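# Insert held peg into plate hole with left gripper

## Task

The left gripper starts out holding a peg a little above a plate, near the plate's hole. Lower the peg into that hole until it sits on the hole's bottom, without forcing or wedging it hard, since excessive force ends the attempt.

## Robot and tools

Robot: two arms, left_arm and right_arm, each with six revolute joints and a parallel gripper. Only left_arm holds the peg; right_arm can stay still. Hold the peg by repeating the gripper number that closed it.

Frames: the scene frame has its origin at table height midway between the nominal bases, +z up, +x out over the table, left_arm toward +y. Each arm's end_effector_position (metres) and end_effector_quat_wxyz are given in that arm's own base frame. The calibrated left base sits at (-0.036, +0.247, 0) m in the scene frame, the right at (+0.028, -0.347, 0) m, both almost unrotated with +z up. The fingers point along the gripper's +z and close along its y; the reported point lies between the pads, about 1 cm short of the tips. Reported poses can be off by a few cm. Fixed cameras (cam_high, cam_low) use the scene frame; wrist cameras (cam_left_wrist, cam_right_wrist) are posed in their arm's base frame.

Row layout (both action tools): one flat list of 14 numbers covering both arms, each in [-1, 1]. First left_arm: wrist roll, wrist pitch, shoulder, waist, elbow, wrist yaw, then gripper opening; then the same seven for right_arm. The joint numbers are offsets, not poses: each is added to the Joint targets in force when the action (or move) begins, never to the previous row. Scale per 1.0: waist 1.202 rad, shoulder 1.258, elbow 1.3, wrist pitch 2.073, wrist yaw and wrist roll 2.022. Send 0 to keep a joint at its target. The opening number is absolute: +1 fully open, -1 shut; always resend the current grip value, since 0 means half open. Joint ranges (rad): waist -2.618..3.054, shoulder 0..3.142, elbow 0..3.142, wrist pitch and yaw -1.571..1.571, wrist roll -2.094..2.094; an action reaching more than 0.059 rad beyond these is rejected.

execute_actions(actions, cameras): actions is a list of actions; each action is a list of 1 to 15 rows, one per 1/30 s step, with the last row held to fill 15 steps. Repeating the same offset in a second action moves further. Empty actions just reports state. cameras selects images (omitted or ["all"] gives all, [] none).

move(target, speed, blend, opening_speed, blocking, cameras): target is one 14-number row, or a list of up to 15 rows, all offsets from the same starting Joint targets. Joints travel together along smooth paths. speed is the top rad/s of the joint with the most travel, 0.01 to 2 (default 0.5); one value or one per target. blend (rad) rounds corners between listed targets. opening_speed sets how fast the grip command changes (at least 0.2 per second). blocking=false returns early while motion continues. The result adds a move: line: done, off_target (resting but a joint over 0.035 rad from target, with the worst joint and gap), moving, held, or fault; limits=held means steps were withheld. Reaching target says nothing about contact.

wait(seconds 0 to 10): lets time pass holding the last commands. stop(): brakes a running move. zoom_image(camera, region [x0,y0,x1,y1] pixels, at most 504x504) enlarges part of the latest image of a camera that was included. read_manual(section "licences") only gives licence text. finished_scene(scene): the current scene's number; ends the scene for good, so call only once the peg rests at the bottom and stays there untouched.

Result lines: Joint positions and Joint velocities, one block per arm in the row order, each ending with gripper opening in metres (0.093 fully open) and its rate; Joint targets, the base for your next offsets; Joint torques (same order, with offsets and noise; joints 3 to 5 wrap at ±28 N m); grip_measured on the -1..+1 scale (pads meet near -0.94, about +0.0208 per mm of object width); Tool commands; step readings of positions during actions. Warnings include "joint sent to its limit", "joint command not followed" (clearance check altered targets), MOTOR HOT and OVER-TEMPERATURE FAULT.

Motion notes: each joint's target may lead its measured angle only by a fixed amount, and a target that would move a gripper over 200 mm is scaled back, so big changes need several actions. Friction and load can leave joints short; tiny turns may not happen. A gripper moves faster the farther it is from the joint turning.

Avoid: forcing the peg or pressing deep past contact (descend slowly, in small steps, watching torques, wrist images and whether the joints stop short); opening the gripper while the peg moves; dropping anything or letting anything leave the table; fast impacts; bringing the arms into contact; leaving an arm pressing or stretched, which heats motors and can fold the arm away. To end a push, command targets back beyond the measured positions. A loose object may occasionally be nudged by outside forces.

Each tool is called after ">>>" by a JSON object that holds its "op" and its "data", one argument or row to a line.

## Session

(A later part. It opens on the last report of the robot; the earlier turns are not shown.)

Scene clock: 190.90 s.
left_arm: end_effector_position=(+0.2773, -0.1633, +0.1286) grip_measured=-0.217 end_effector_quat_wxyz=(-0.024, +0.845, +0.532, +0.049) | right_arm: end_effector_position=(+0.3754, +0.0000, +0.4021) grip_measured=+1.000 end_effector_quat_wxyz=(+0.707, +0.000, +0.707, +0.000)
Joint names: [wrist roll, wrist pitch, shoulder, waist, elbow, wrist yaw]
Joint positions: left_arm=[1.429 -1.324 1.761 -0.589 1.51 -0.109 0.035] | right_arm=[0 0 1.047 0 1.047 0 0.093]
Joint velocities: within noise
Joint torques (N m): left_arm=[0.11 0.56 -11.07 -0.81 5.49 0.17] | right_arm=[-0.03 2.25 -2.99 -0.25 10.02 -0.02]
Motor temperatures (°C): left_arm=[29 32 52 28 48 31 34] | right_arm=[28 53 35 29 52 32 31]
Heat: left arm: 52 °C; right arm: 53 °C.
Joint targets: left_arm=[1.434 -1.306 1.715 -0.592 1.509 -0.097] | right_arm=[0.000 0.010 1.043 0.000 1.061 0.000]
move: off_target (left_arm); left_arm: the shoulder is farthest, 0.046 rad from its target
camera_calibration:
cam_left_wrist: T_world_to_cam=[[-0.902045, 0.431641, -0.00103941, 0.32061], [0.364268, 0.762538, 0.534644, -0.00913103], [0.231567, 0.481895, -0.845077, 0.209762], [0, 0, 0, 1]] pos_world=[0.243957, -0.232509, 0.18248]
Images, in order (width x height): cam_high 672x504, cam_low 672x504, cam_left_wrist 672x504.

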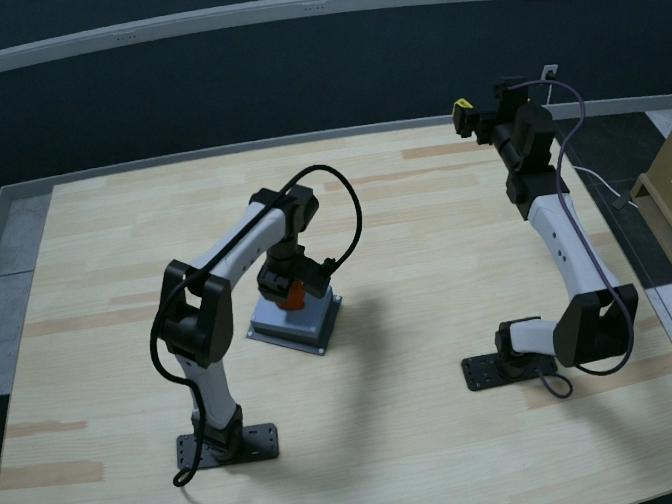

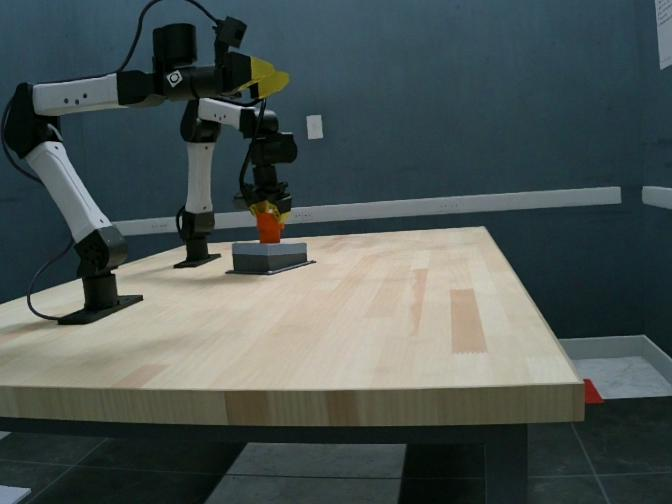

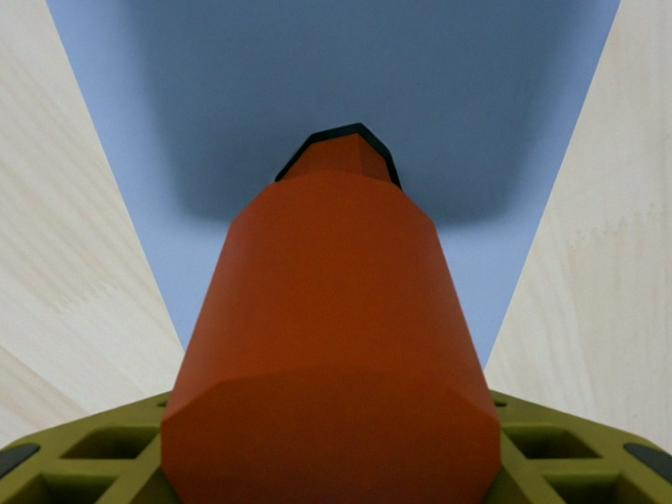

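>>> {"op": "move", "data": {
  "target": [-0.0109,0.0036,-0.0033,-0.005,-0.0054,0.001,-0.921165,0,0,0,0,0,0,1],
  "speed": 0.1,
  "cameras": ["cam_low","cam_high","cam_left_wrist"]
}}

>>> {"op": "zoom_image", "data": {
  "camera": "cam_left_wrist",
  "region": [280, 90, 430, 200]
}}

>>> {"op": "zoom_image", "data": {
  "camera": "cam_high",
  "region": [260, 265, 320, 325]
}}

>>> {"op": "zoom_image", "data": {
  "camera": "cam_low",
  "region": [245, 210, 295, 255]
}}

Scene clock: 203.87 s.
left_arm: end_effector_position=(+0.2766, -0.1638, +0.1282) grip_measured=-0.217 end_effector_quat_wxyz=(-0.022, +0.843, +0.534, +0.050) | right_arm: end_effector_position=(+0.3754, +0.0000, +0.4021) grip_measured=+1.000 end_effector_quat_wxyz=(+0.707, +0.000, +0.707, +0.000)
Joint names: [wrist roll, wrist pitch, shoulder, waist, elbow, wrist yaw]
Joint positions: left_arm=[1.421 -1.318 1.757 -0.592 1.503 -0.109 0.035] | right_arm=[0 0 1.047 0 1.047 0 0.093]
Joint velocities: within noise
Joint torques (N m): left_arm=[0.05 0.57 -10.97 -0.92 5.74 0.23] | right_arm=[-0.03 2.31 -3.36 -0.14 9.99 -0.03]
Motor temperatures (°C): left_arm=[29 32 52 28 46 31 34] | right_arm=[28 54 35 29 52 32 31]
Heat: left arm: 52 °C; right arm: 54 °C.
Joint targets: left_arm=[1.412 -1.299 1.711 -0.598 1.502 -0.095] | right_arm=[0.000 0.010 1.043 0.000 1.061 0.000]
move: off_target (left_arm); left_arm: the shoulder is farthest, 0.046 rad from its target
camera_calibration:
cam_left_wrist: T_world_to_cam=[[-0.904631, 0.42616, -0.00560647, 0.320659], [0.357763, 0.76646, 0.533427, -0.00564348], [0.231622, 0.480548, -0.845828, 0.209752], [0, 0, 0, 1]] pos_world=[0.243514, -0.233122, 0.182222]
Images, in order (width x height): cam_high 672x504, cam_low 672x504, cam_left_wrist 672x504.

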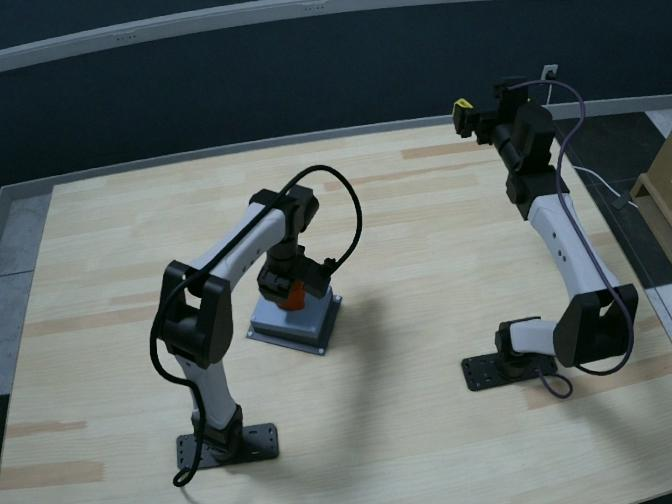

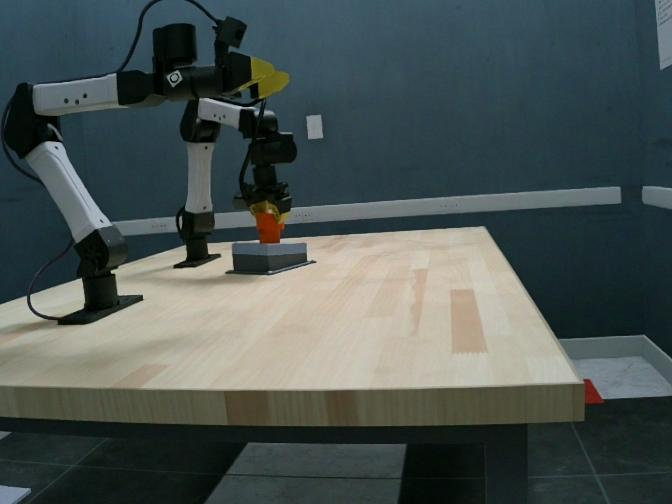

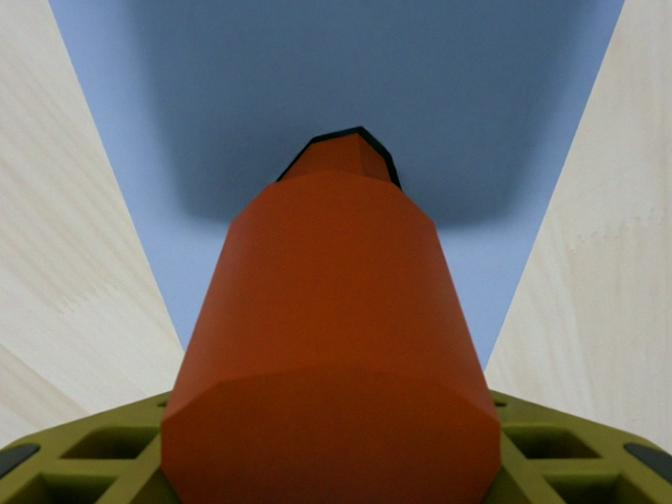

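Scaled by 3.360 from the camera's 672x504 image, which has a finer 960x720 frame.

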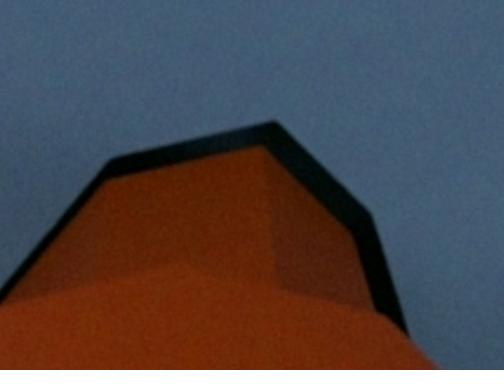

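Scaled by 8.400 from the camera's 672x504 image, which has a finer 960x720 frame.

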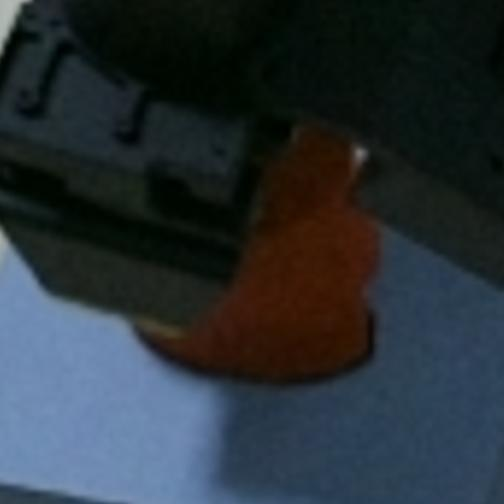

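Scaled by 10.080 from the camera's 672x504 image, which has a finer 960x720 frame.

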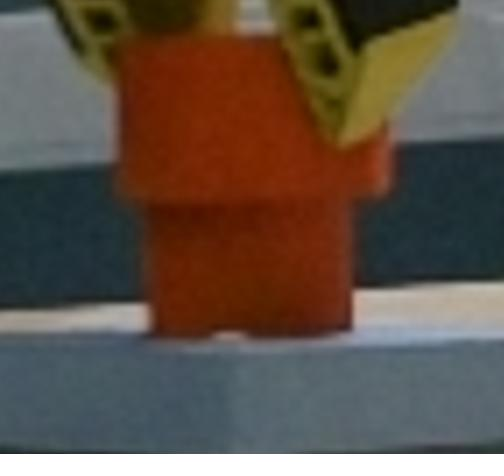

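>>> {"op": "move", "data": {
  "target": [-0.004,0.004,-0.0012,-0.005,-0.0069,0,-0.921165,0,0,0,0,0,0,1],
  "speed": 0.1,
  "cameras": ["cam_low","cam_high","cam_left_wrist"]
}}

>>> {"op": "zoom_image", "data": {
  "camera": "cam_left_wrist",
  "region": [280, 90, 430, 200]
}}

>>> {"op": "zoom_image", "data": {
  "camera": "cam_high",
  "region": [260, 265, 320, 325]
}}

>>> {"op": "zoom_image", "data": {
  "camera": "cam_low",
  "region": [245, 210, 295, 255]
}}

Scene clock: 210.73 s.
left_arm: end_effector_position=(+0.2747, -0.1654, +0.1268) grip_measured=-0.217 end_effector_quat_wxyz=(-0.021, +0.843, +0.535, +0.050) | right_arm: end_effector_position=(+0.3754, +0.0000, +0.4021) grip_measured=+1.000 end_effector_quat_wxyz=(+0.707, +0.000, +0.707, +0.000)
Joint names: [wrist roll, wrist pitch, shoulder, waist, elbow, wrist yaw]
Joint positions: left_arm=[1.412 -1.31 1.753 -0.598 1.493 -0.108 0.035] | right_arm=[0 0 1.047 0 1.047 0 0.093]
Joint velocities: within noise
Joint torques (N m): left_arm=[0.03 0.59 -10.86 -1.06 5.79 0.2] | right_arm=[-0.01 2.32 -3.02 -0.2 10.21 -0.02]
Motor temperatures (°C): left_arm=[29 32 53 28 45 31 34] | right_arm=[28 54 35 29 52 32 31]
Heat: left arm: 53 °C; right arm: 54 °C.
Joint targets: left_arm=[1.404 -1.291 1.709 -0.604 1.493 -0.095] | right_arm=[0.000 0.010 1.043 0.000 1.061 0.000]
move: off_target (left_arm); left_arm: the shoulder is farthest, 0.043 rad from its target
camera_calibration:
cam_left_wrist: T_world_to_cam=[[-0.905251, 0.424812, -0.00751384, 0.319775], [0.355954, 0.767938, 0.532511, -0.00216439], [0.231987, 0.479381, -0.84639, 0.209479], [0, 0, 0, 1]] pos_world=[0.241651, -0.234603, 0.180857]
Images, in order (width x height): cam_high 672x504, cam_low 672x504, cam_left_wrist 672x504.

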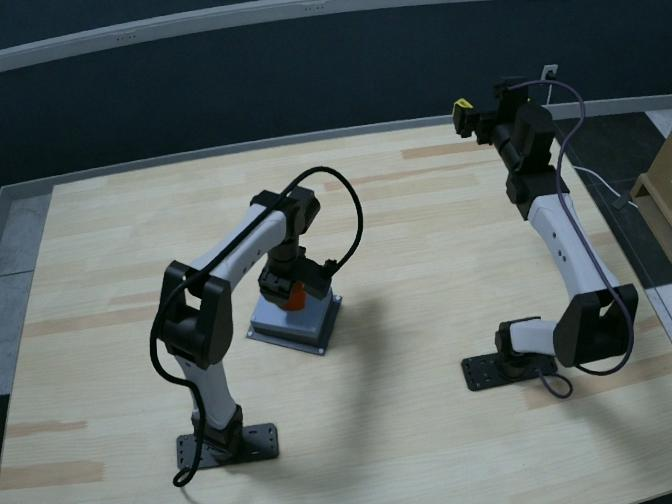

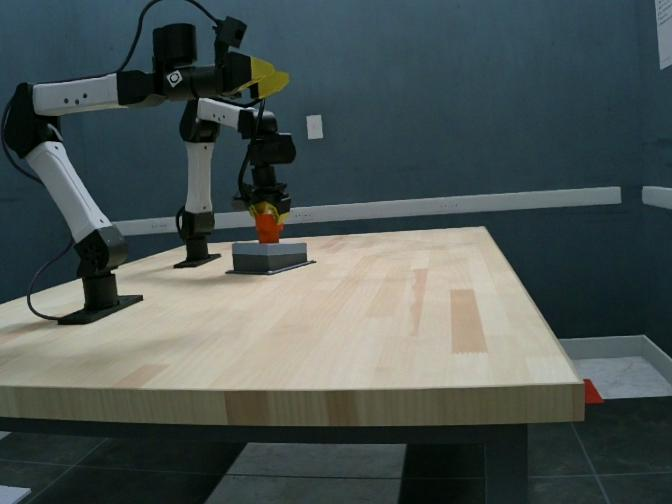

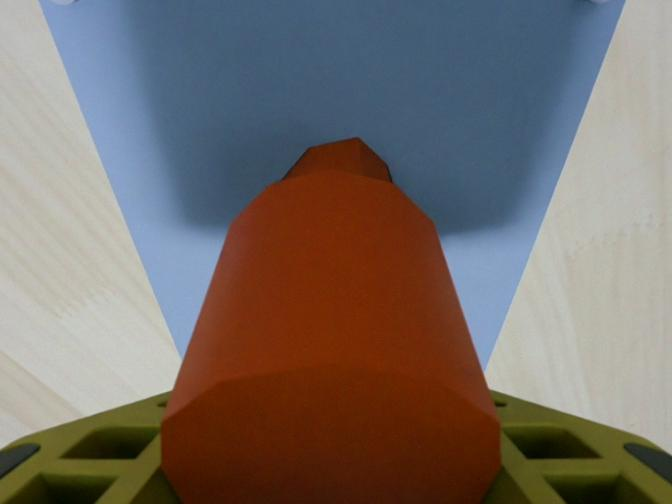

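Scaled by 3.360 from the camera's 672x504 image, which has a finer 960x720 frame.

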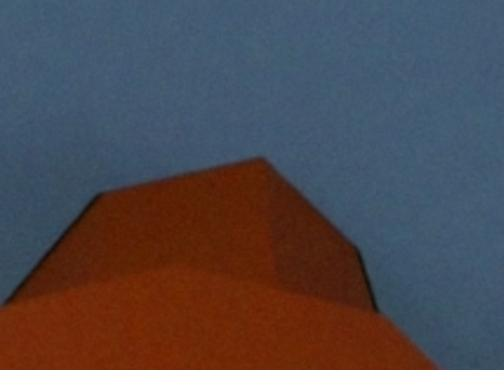

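Scaled by 8.400 from the camera's 672x504 image, which has a finer 960x720 frame.

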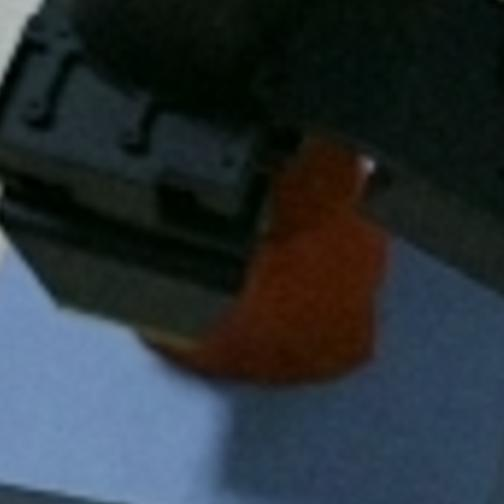

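Scaled by 10.080 from the camera's 672x504 image, which has a finer 960x720 frame.

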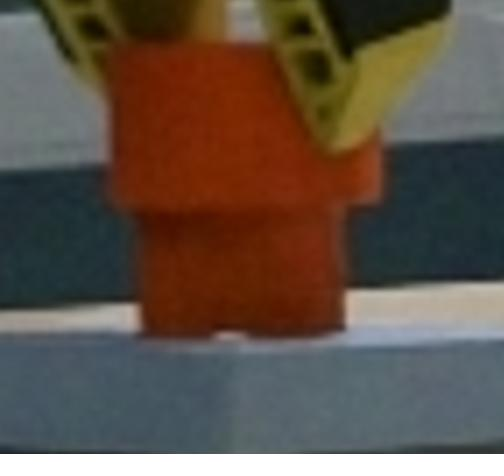

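>>> {"op": "move", "data": {
  "target": [-0.0008,0.0093,0,-0.0013,-0.0139,0,-0.921165,0,0,0,0,0,0,1],
  "speed": 0.06,
  "cameras": ["cam_low","cam_high","cam_left_wrist"]
}}

>>> {"op": "zoom_image", "data": {
  "camera": "cam_left_wrist",
  "region": [280, 90, 430, 200]
}}

>>> {"op": "zoom_image", "data": {
  "camera": "cam_low",
  "region": [245, 210, 295, 255]
}}

Scene clock: 224.00 s.
left_arm: end_effector_position=(+0.2750, -0.1657, +0.1222) grip_measured=-0.217 end_effector_quat_wxyz=(-0.020, +0.843, +0.536, +0.050) | right_arm: end_effector_position=(+0.3754, +0.0000, +0.4021) grip_measured=+1.000 end_effector_quat_wxyz=(+0.707, +0.000, +0.707, +0.000)
Joint names: [wrist roll, wrist pitch, shoulder, waist, elbow, wrist yaw]
Joint positions: left_arm=[1.411 -1.289 1.753 -0.598 1.474 -0.107 0.035] | right_arm=[0 0 1.047 0 1.047 0 0.093]
Joint velocities: within noise
Joint torques (N m): left_arm=[0.01 0.58 -10.61 -1.21 5.81 0.22] | right_arm=[0.03 2.3 -2.81 0.02 10.06 0.02]
Motor temperatures (°C): left_arm=[29 32 58 28 45 31 34] | right_arm=[28 55 35 29 53 32 31]
Heat: left arm: 58 °C; right arm: 55 °C.
Joint targets: left_arm=[1.402 -1.271 1.709 -0.605 1.475 -0.095] | right_arm=[0.000 0.010 1.043 0.000 1.061 0.000]
move: off_target (left_arm); left_arm: the shoulder is farthest, 0.044 rad from its target
camera_calibration:
cam_left_wrist: T_world_to_cam=[[-0.905878, 0.423424, -0.00987358, 0.320376], [0.353826, 0.76938, 0.531847, 0.00131416], [0.232793, 0.478295, -0.846783, 0.20528], [0, 0, 0, 1]] pos_world=[0.241968, -0.23485, 0.176292]
Images, in order (width x height): cam_high 672x504, cam_low 672x504, cam_left_wrist 672x504.

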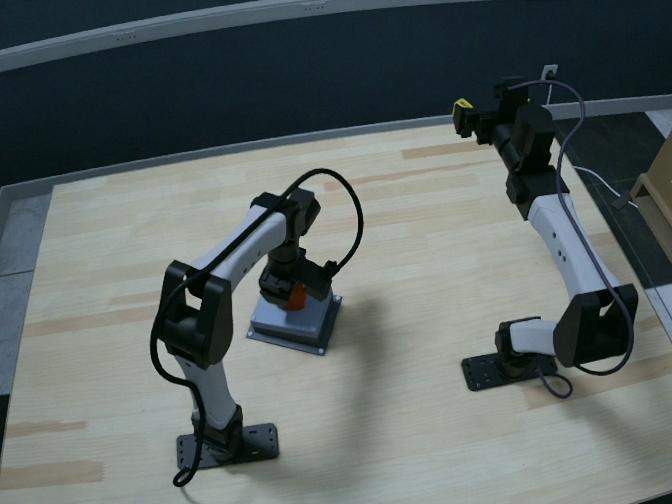

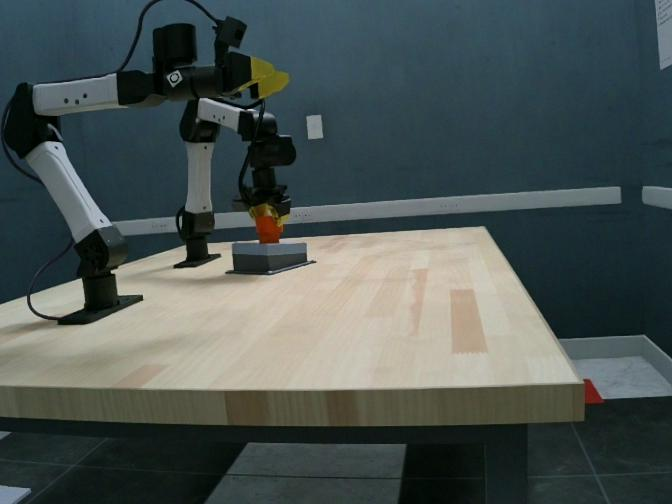

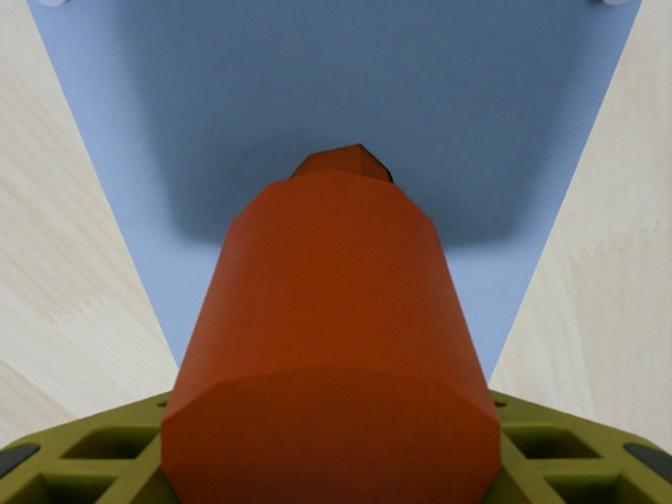

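Scaled by 3.360 from the camera's 672x504 image, which has a finer 960x720 frame.

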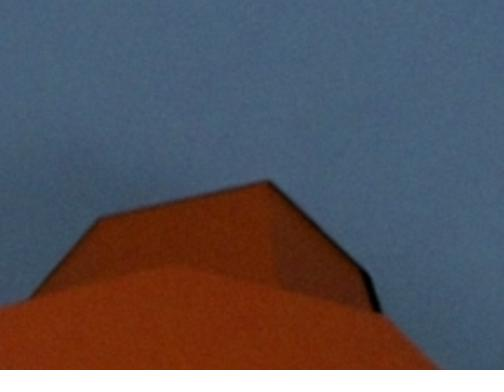

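Scaled by 10.080 from the camera's 672x504 image, which has a finer 960x720 frame.

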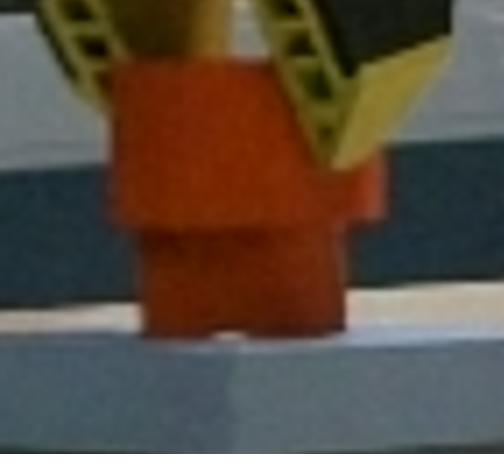

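>>> {"op": "move", "data": {
  "target": [-0.0012,0.0149,0,-0.0033,-0.0222,0,-0.921165,0,0,0,0,0,0,1],
  "speed": 0.06,
  "cameras": ["cam_low","cam_left_wrist"]
}}

>>> {"op": "zoom_image", "data": {
  "camera": "cam_left_wrist",
  "region": [280, 90, 430, 200]
}}

>>> {"op": "zoom_image", "data": {
  "camera": "cam_low",
  "region": [245, 210, 295, 255]
}}

Scene clock: 228.20 s.
left_arm: end_effector_position=(+0.2743, -0.1664, +0.1149) grip_measured=-0.217 end_effector_quat_wxyz=(-0.019, +0.843, +0.536, +0.050) | right_arm: end_effector_position=(+0.3754, +0.0000, +0.4021) grip_measured=+1.000 end_effector_quat_wxyz=(+0.707, +0.000, +0.707, +0.000)
Joint names: [wrist roll, wrist pitch, shoulder, waist, elbow, wrist yaw]
Joint positions: left_arm=[1.408 -1.26 1.753 -0.602 1.446 -0.107 0.035] | right_arm=[0 0 1.047 0 1.047 0 0.093]
Joint velocities: within noise
Joint torques (N m): left_arm=[0.02 0.57 -10.82 -1.21 5.86 0.16] | right_arm=[0.1 2.31 -3.17 -0.1 9.89 0.02]
Motor temperatures (°C): left_arm=[29 32 59 28 44 31 34] | right_arm=[28 55 35 29 53 32 31]
Heat: left arm: 59 °C; right arm: 55 °C.
Joint targets: left_arm=[1.400 -1.240 1.709 -0.609 1.446 -0.095] | right_arm=[0.000 0.010 1.043 0.000 1.061 0.000]
move: off_target (left_arm); left_arm: the shoulder is farthest, 0.044 rad from its target
camera_calibration:
cam_left_wrist: T_world_to_cam=[[-0.905701, 0.423777, -0.0109075, 0.32014], [0.353673, 0.769559, 0.531689, 0.00603312], [0.233712, 0.477694, -0.846869, 0.19934], [0, 0, 0, 1]] pos_world=[0.241229, -0.235534, 0.169099]
Images, in order (width x height): cam_low 672x504, cam_left_wrist 672x504.

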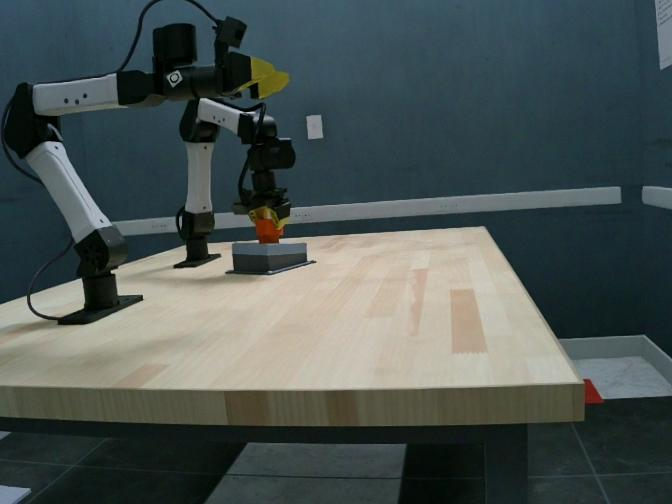

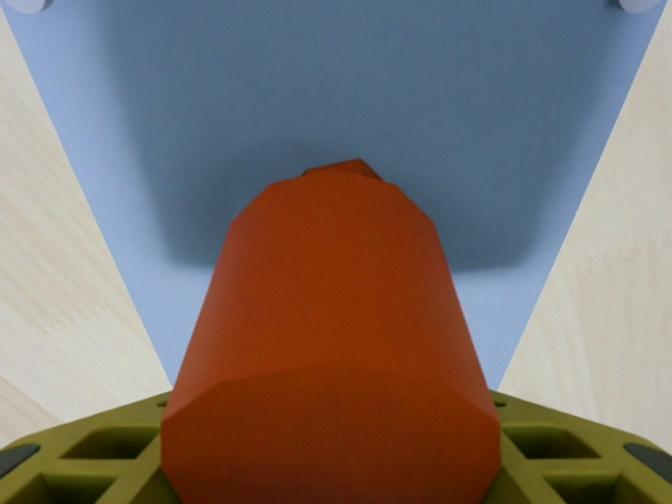

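Scaled by 3.360 from the camera's 672x504 image, which has a finer 960x720 frame.

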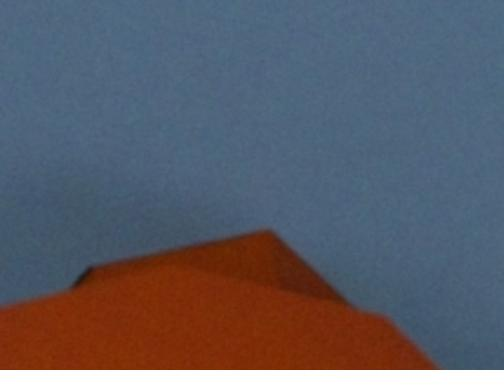

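Scaled by 10.080 from the camera's 672x504 image, which has a finer 960x720 frame.

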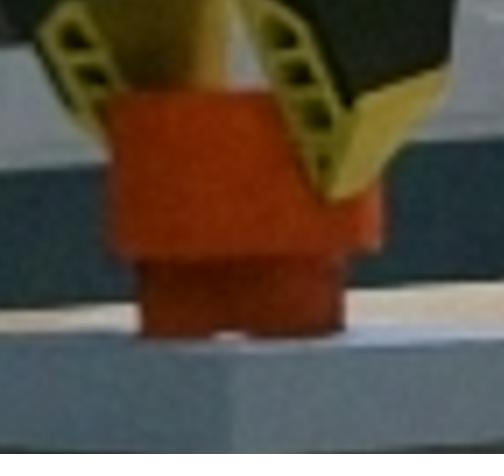

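>>> {"op": "move", "data": {
  "target": [-0.0010,0.0112,0,-0.0016,-0.0167,0,-0.921165,0,0,0,0,0,0,1],
  "speed": 0.06,
  "cameras": ["cam_low","cam_left_wrist"]
}}

>>> {"op": "zoom_image", "data": {
  "camera": "cam_low",
  "region": [245, 210, 295, 255]
}}

Scene clock: 230.70 s.
left_arm: end_effector_position=(+0.2741, -0.1670, +0.1096) grip_measured=-0.217 end_effector_quat_wxyz=(-0.018, +0.843, +0.536, +0.051) | right_arm: end_effector_position=(+0.3754, +0.0000, +0.4021) grip_measured=+1.000 end_effector_quat_wxyz=(+0.707, +0.000, +0.707, +0.000)
Joint names: [wrist roll, wrist pitch, shoulder, waist, elbow, wrist yaw]
Joint positions: left_arm=[1.406 -1.236 1.753 -0.603 1.424 -0.107 0.035] | right_arm=[0 0 1.047 0 1.047 0 0.093]
Joint velocities: within noise
Joint torques (N m): left_arm=[0 0.56 -10.65 -1.16 5.89 0.16] | right_arm=[0.03 2.27 -3.06 -0.12 9.85 -0.02]
Motor temperatures (°C): left_arm=[29 32 59 28 44 31 34] | right_arm=[28 55 35 29 53 32 31]
Heat: left arm: 59 °C; right arm: 55 °C.
Joint targets: left_arm=[1.398 -1.217 1.709 -0.611 1.425 -0.095] | right_arm=[0.000 0.010 1.043 0.000 1.061 0.000]
move: off_target (left_arm); left_arm: the shoulder is farthest, 0.044 rad from its target
camera_calibration:
cam_left_wrist: T_world_to_cam=[[-0.905831, 0.423426, -0.0134052, 0.320401], [0.352283, 0.770458, 0.531311, 0.00999538], [0.235299, 0.476556, -0.847071, 0.194524], [0, 0, 0, 1]] pos_world=[0.240937, -0.236069, 0.16376]
Images, in order (width x height): cam_low 672x504, cam_left_wrist 672x504.

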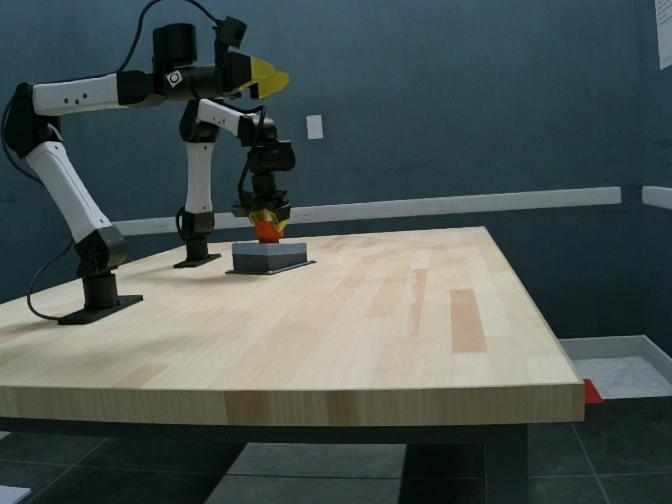

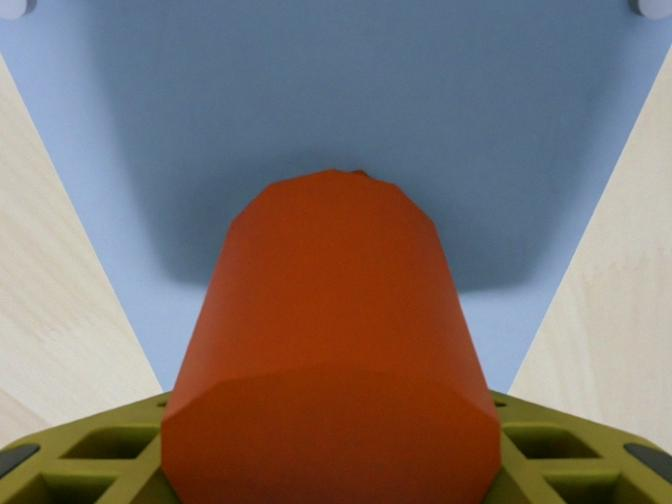

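Scaled by 10.080 from the camera's 672x504 image, which has a finer 960x720 frame.

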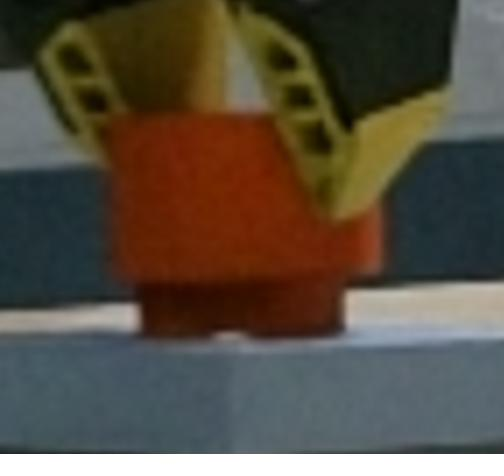

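>>> {"op": "move", "data": {
  "target": [-0.0010,0.0112,0,-0.0016,-0.0167,0,-0.921165,0,0,0,0,0,0,1],
  "speed": 0.05,
  "cameras": ["cam_low","cam_left_wrist"]
}}

>>> {"op": "zoom_image", "data": {
  "camera": "cam_low",
  "region": [245, 210, 295, 255]
}}

Scene clock: 233.67 s.
left_arm: end_effector_position=(+0.2738, -0.1668, +0.1090) grip_measured=-0.217 end_effector_quat_wxyz=(-0.014, +0.842, +0.537, +0.052) | right_arm: end_effector_position=(+0.3754, +0.0000, +0.4021) grip_measured=+1.000 end_effector_quat_wxyz=(+0.707, +0.000, +0.707, +0.000)
Joint names: [wrist roll, wrist pitch, shoulder, waist, elbow, wrist yaw]
Joint positions: left_arm=[1.404 -1.223 1.743 -0.603 1.411 -0.107 0.035] | right_arm=[0 0 1.047 0 1.047 0 0.093]
Joint velocities: within noise
Joint torques (N m): left_arm=[-0.01 0.74 -9.92 -1.47 5.3 0.19] | right_arm=[-0.04 2.29 -3.34 -0.2 10.14 0.02]
Motor temperatures (°C): left_arm=[29 32 60 28 44 31 34] | right_arm=[28 55 35 29 53 32 31]
Heat: left arm: 60 °C; right arm: 55 °C.
Joint targets: left_arm=[1.396 -1.194 1.709 -0.613 1.403 -0.095] | right_arm=[0.000 0.010 1.043 0.000 1.061 0.000]
move: done
camera_calibration:
cam_left_wrist: T_world_to_cam=[[-0.906335, 0.421956, -0.0225905, 0.320929], [0.347046, 0.773801, 0.529897, 0.0124], [0.241074, 0.472424, -0.847761, 0.191804], [0, 0, 0, 1]] pos_world=[0.240326, -0.235626, 0.163283]
Images, in order (width x height): cam_low 672x504, cam_left_wrist 672x504.

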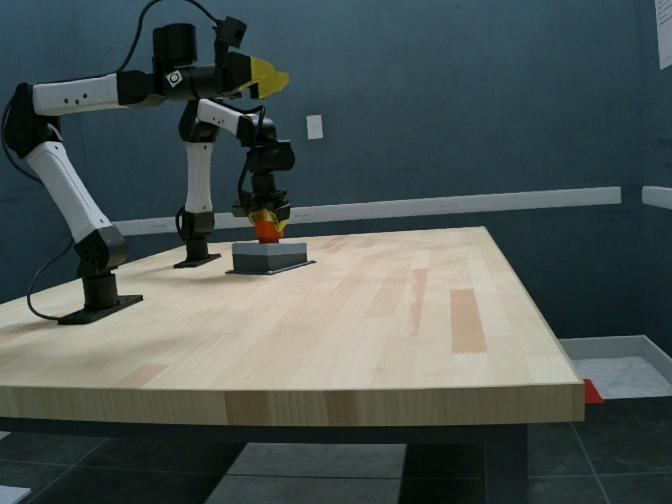

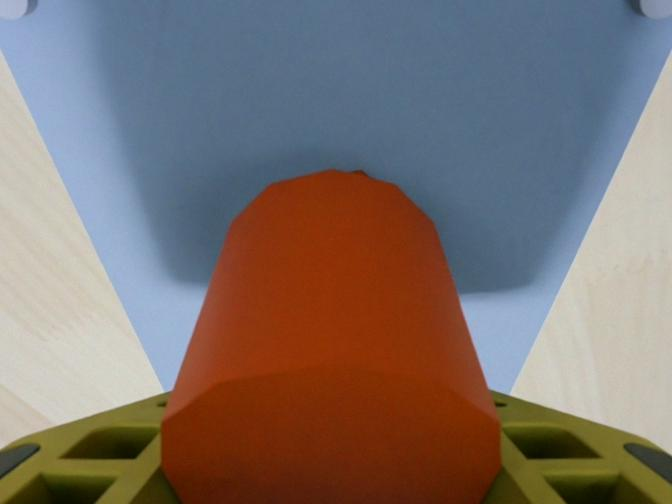

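Scaled by 10.080 from the camera's 672x504 image, which has a finer 960x720 frame.

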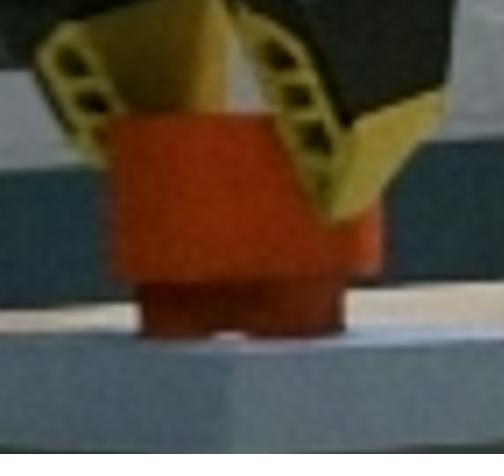

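>>> {"op": "move", "data": {
  "target": [0.0005,-0.0056,0,0.0012,0.0085,0,-0.921165,0,0,0,0,0,0,1],
  "speed": 0.05,
  "cameras": []
}}

>>> {"op": "move", "data": {
  "target": [0,0,0,0,0,0,0.35,0,0,0,0,0,0,1],
  "opening_speed": 0.8,
  "cameras": ["cam_low","cam_left_wrist"]
}}

>>> {"op": "zoom_image", "data": {
  "camera": "cam_low",
  "region": [245, 210, 295, 255]
}}

Scene clock: 238.90 s.
left_arm: end_effector_position=(+0.2739, -0.1668, +0.1090) grip_measured=-0.217 end_effector_quat_wxyz=(-0.014, +0.842, +0.537, +0.053) | right_arm: end_effector_position=(+0.3754, +0.0000, +0.4021) grip_measured=+1.000 end_effector_quat_wxyz=(+0.707, +0.000, +0.707, +0.000)
Joint names: [wrist roll, wrist pitch, shoulder, waist, elbow, wrist yaw]
Joint positions: left_arm=[1.404 -1.223 1.743 -0.603 1.411 -0.107 0.035] | right_arm=[0 0 1.047 0 1.047 0 0.093]
Joint velocities: within noise
Joint torques (N m): left_arm=[0.04 0.56 -10.04 -1.32 6.26 0.17] | right_arm=[0.07 2.33 -3.11 -0.2 10.03 0.01]
Motor temperatures (°C): left_arm=[29 32 60 28 44 31 34] | right_arm=[28 55 35 29 53 32 31]
Heat: left arm: 60 °C; right arm: 55 °C.
Joint targets: left_arm=[1.397 -1.205 1.709 -0.612 1.414 -0.095] | right_arm=[0.000 0.010 1.043 0.000 1.061 0.000]
move: done
No camera images: "cameras" was empty.

Scene clock: 240.70 s.
left_arm: end_effector_position=(+0.2737, -0.1679, +0.1091) grip_measured=+0.348 end_effector_quat_wxyz=(-0.013, +0.843, +0.535, +0.053) | right_arm: end_effector_position=(+0.3754, +0.0000, +0.4021) grip_measured=+1.000 end_effector_quat_wxyz=(+0.707, +0.000, +0.707, +0.000)
Joint names: [wrist roll, wrist pitch, shoulder, waist, elbow, wrist yaw]
Joint positions: left_arm=[1.404 -1.221 1.743 -0.606 1.411 -0.107 0.062] | right_arm=[0 0 1.047 0 1.047 0 0.093]
Joint velocities: within noise
Joint torques (N m): left_arm=[0.04 0.6 -9.84 -0.94 6.12 0.16] | right_arm=[0.03 2.32 -3.3 -0.39 10.09 0.04]
Motor temperatures (°C): left_arm=[29 32 60 28 44 31 34] | right_arm=[28 55 35 29 53 32 31]
Heat: left arm: 60 °C; right arm: 55 °C.
Joint targets: left_arm=[1.397 -1.205 1.709 -0.611 1.414 -0.095] | right_arm=[0.000 0.010 1.043 0.000 1.061 0.000]
move: done
camera_calibration:
cam_left_wrist: T_world_to_cam=[[-0.904998, 0.424689, -0.0248466, 0.321616], [0.348409, 0.77343, 0.529545, 0.0128332], [0.244109, 0.47058, -0.847918, 0.191335], [0, 0, 0, 1]] pos_world=[0.239884, -0.236551, 0.163431]
Images, in order (width x height): cam_low 672x504, cam_left_wrist 672x504.

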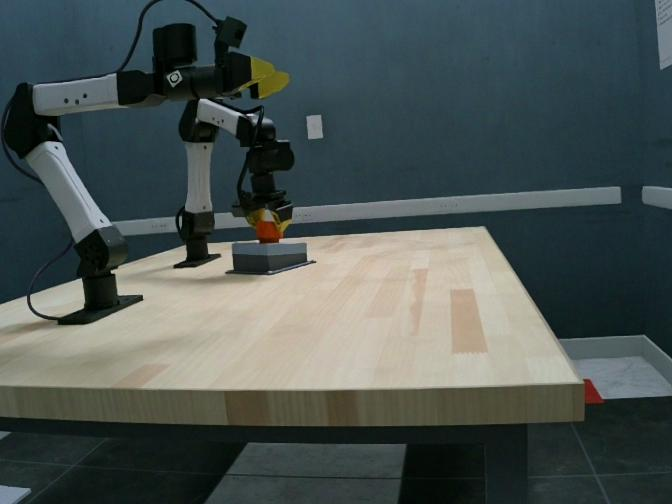

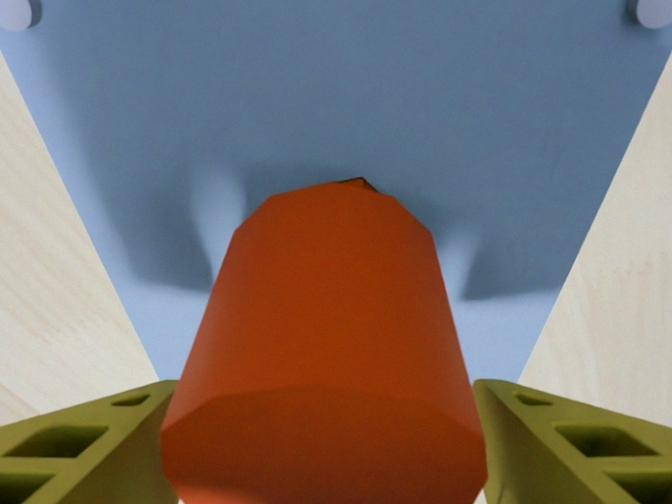

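Scaled by 10.080 from the camera's 672x504 image, which has a finer 960x720 frame.

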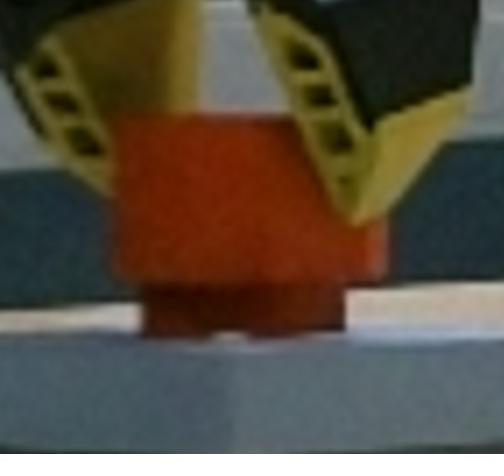

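>>> {"op": "move", "data": {
  "target": [
    [0,0,0,0,0,0,0.7,0,0,0,0,0,0,1],
    [0.0062,-0.0743,0,0.0105,0.111,0,0.7,0,0,0,0,0,0,1]
  ],
  "speed": 0.2,
  "opening_speed": 1,
  "cameras": ["cam_low","cam_high","cam_left_wrist"]
}}

>>> {"op": "zoom_image", "data": {
  "camera": "cam_low",
  "region": [225, 210, 325, 285]
}}

Scene clock: 245.20 s.
left_arm: end_effector_position=(+0.2749, -0.1676, +0.1397) grip_measured=+0.698 end_effector_quat_wxyz=(-0.013, +0.842, +0.537, +0.053) | right_arm: end_effector_position=(+0.3754, +0.0000, +0.4021) grip_measured=+1.000 end_effector_quat_wxyz=(+0.707, +0.000, +0.707, +0.000)
Joint names: [wrist roll, wrist pitch, shoulder, waist, elbow, wrist yaw]
Joint positions: left_arm=[1.404 -1.343 1.743 -0.604 1.532 -0.107 0.079] | right_arm=[0 0 1.047 0 1.047 0 0.093]
Joint velocities: within noise
Joint torques (N m): left_arm=[0.22 0.17 -9.77 -0.34 8.42 0.19] | right_arm=[-0.04 2.32 -3.15 -0.21 9.96 -0.03]
Motor temperatures (°C): left_arm=[29 32 60 28 45 31 34] | right_arm=[28 55 35 29 53 32 31]
Heat: left arm: 60 °C; right arm: 55 °C.
Joint targets: left_arm=[1.409 -1.359 1.709 -0.599 1.558 -0.095] | right_arm=[0.000 0.010 1.043 0.000 1.061 0.000]
move: done
camera_calibration:
cam_left_wrist: T_world_to_cam=[[-0.906137, 0.422276, -0.0244706, 0.32317], [0.346509, 0.774243, 0.529604, -0.0032924], [0.242585, 0.471414, -0.847892, 0.217409], [0, 0, 0, 1]] pos_world=[0.241237, -0.236408, 0.193991]
Images, in order (width x height): cam_high 672x504, cam_low 672x504, cam_left_wrist 672x504.

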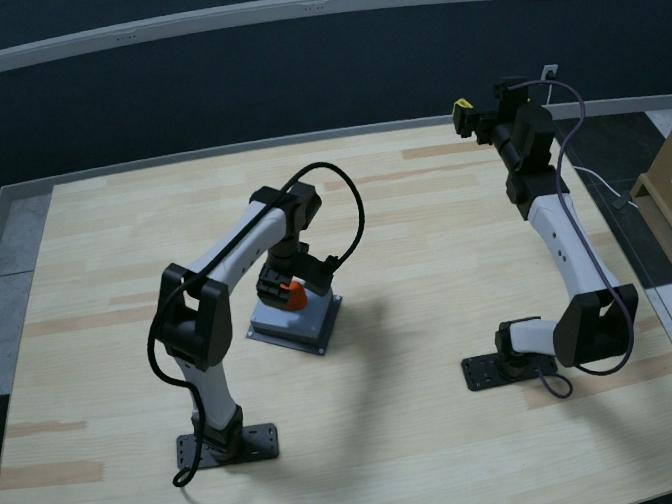

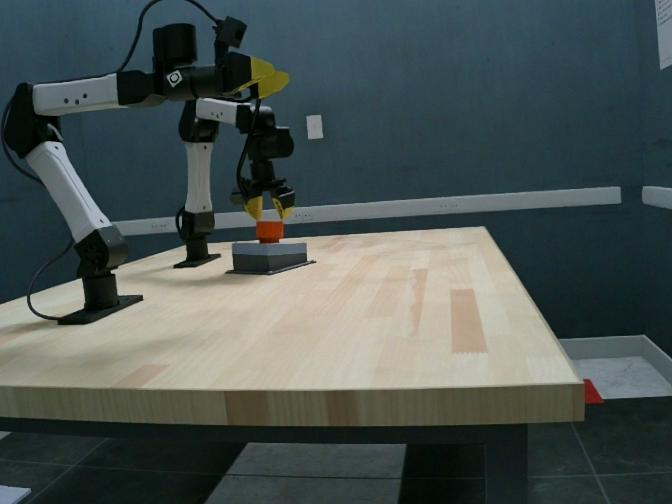

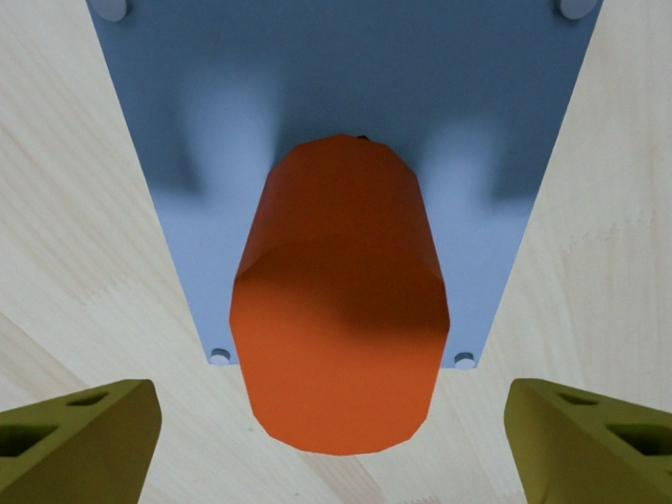

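Scaled by 5.040 from the camera's 672x504 image, which has a finer 960x720 frame.

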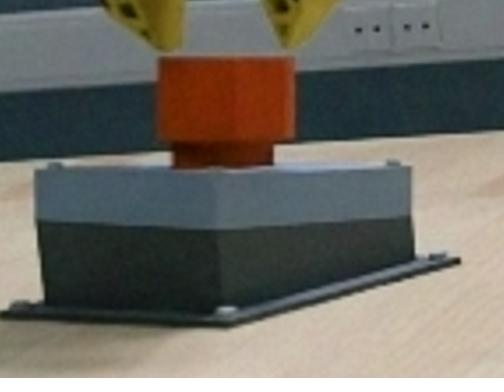

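>>> {"op": "finished_scene", "data": {
  "scene": 1
}}

The scene is finished: the task was done.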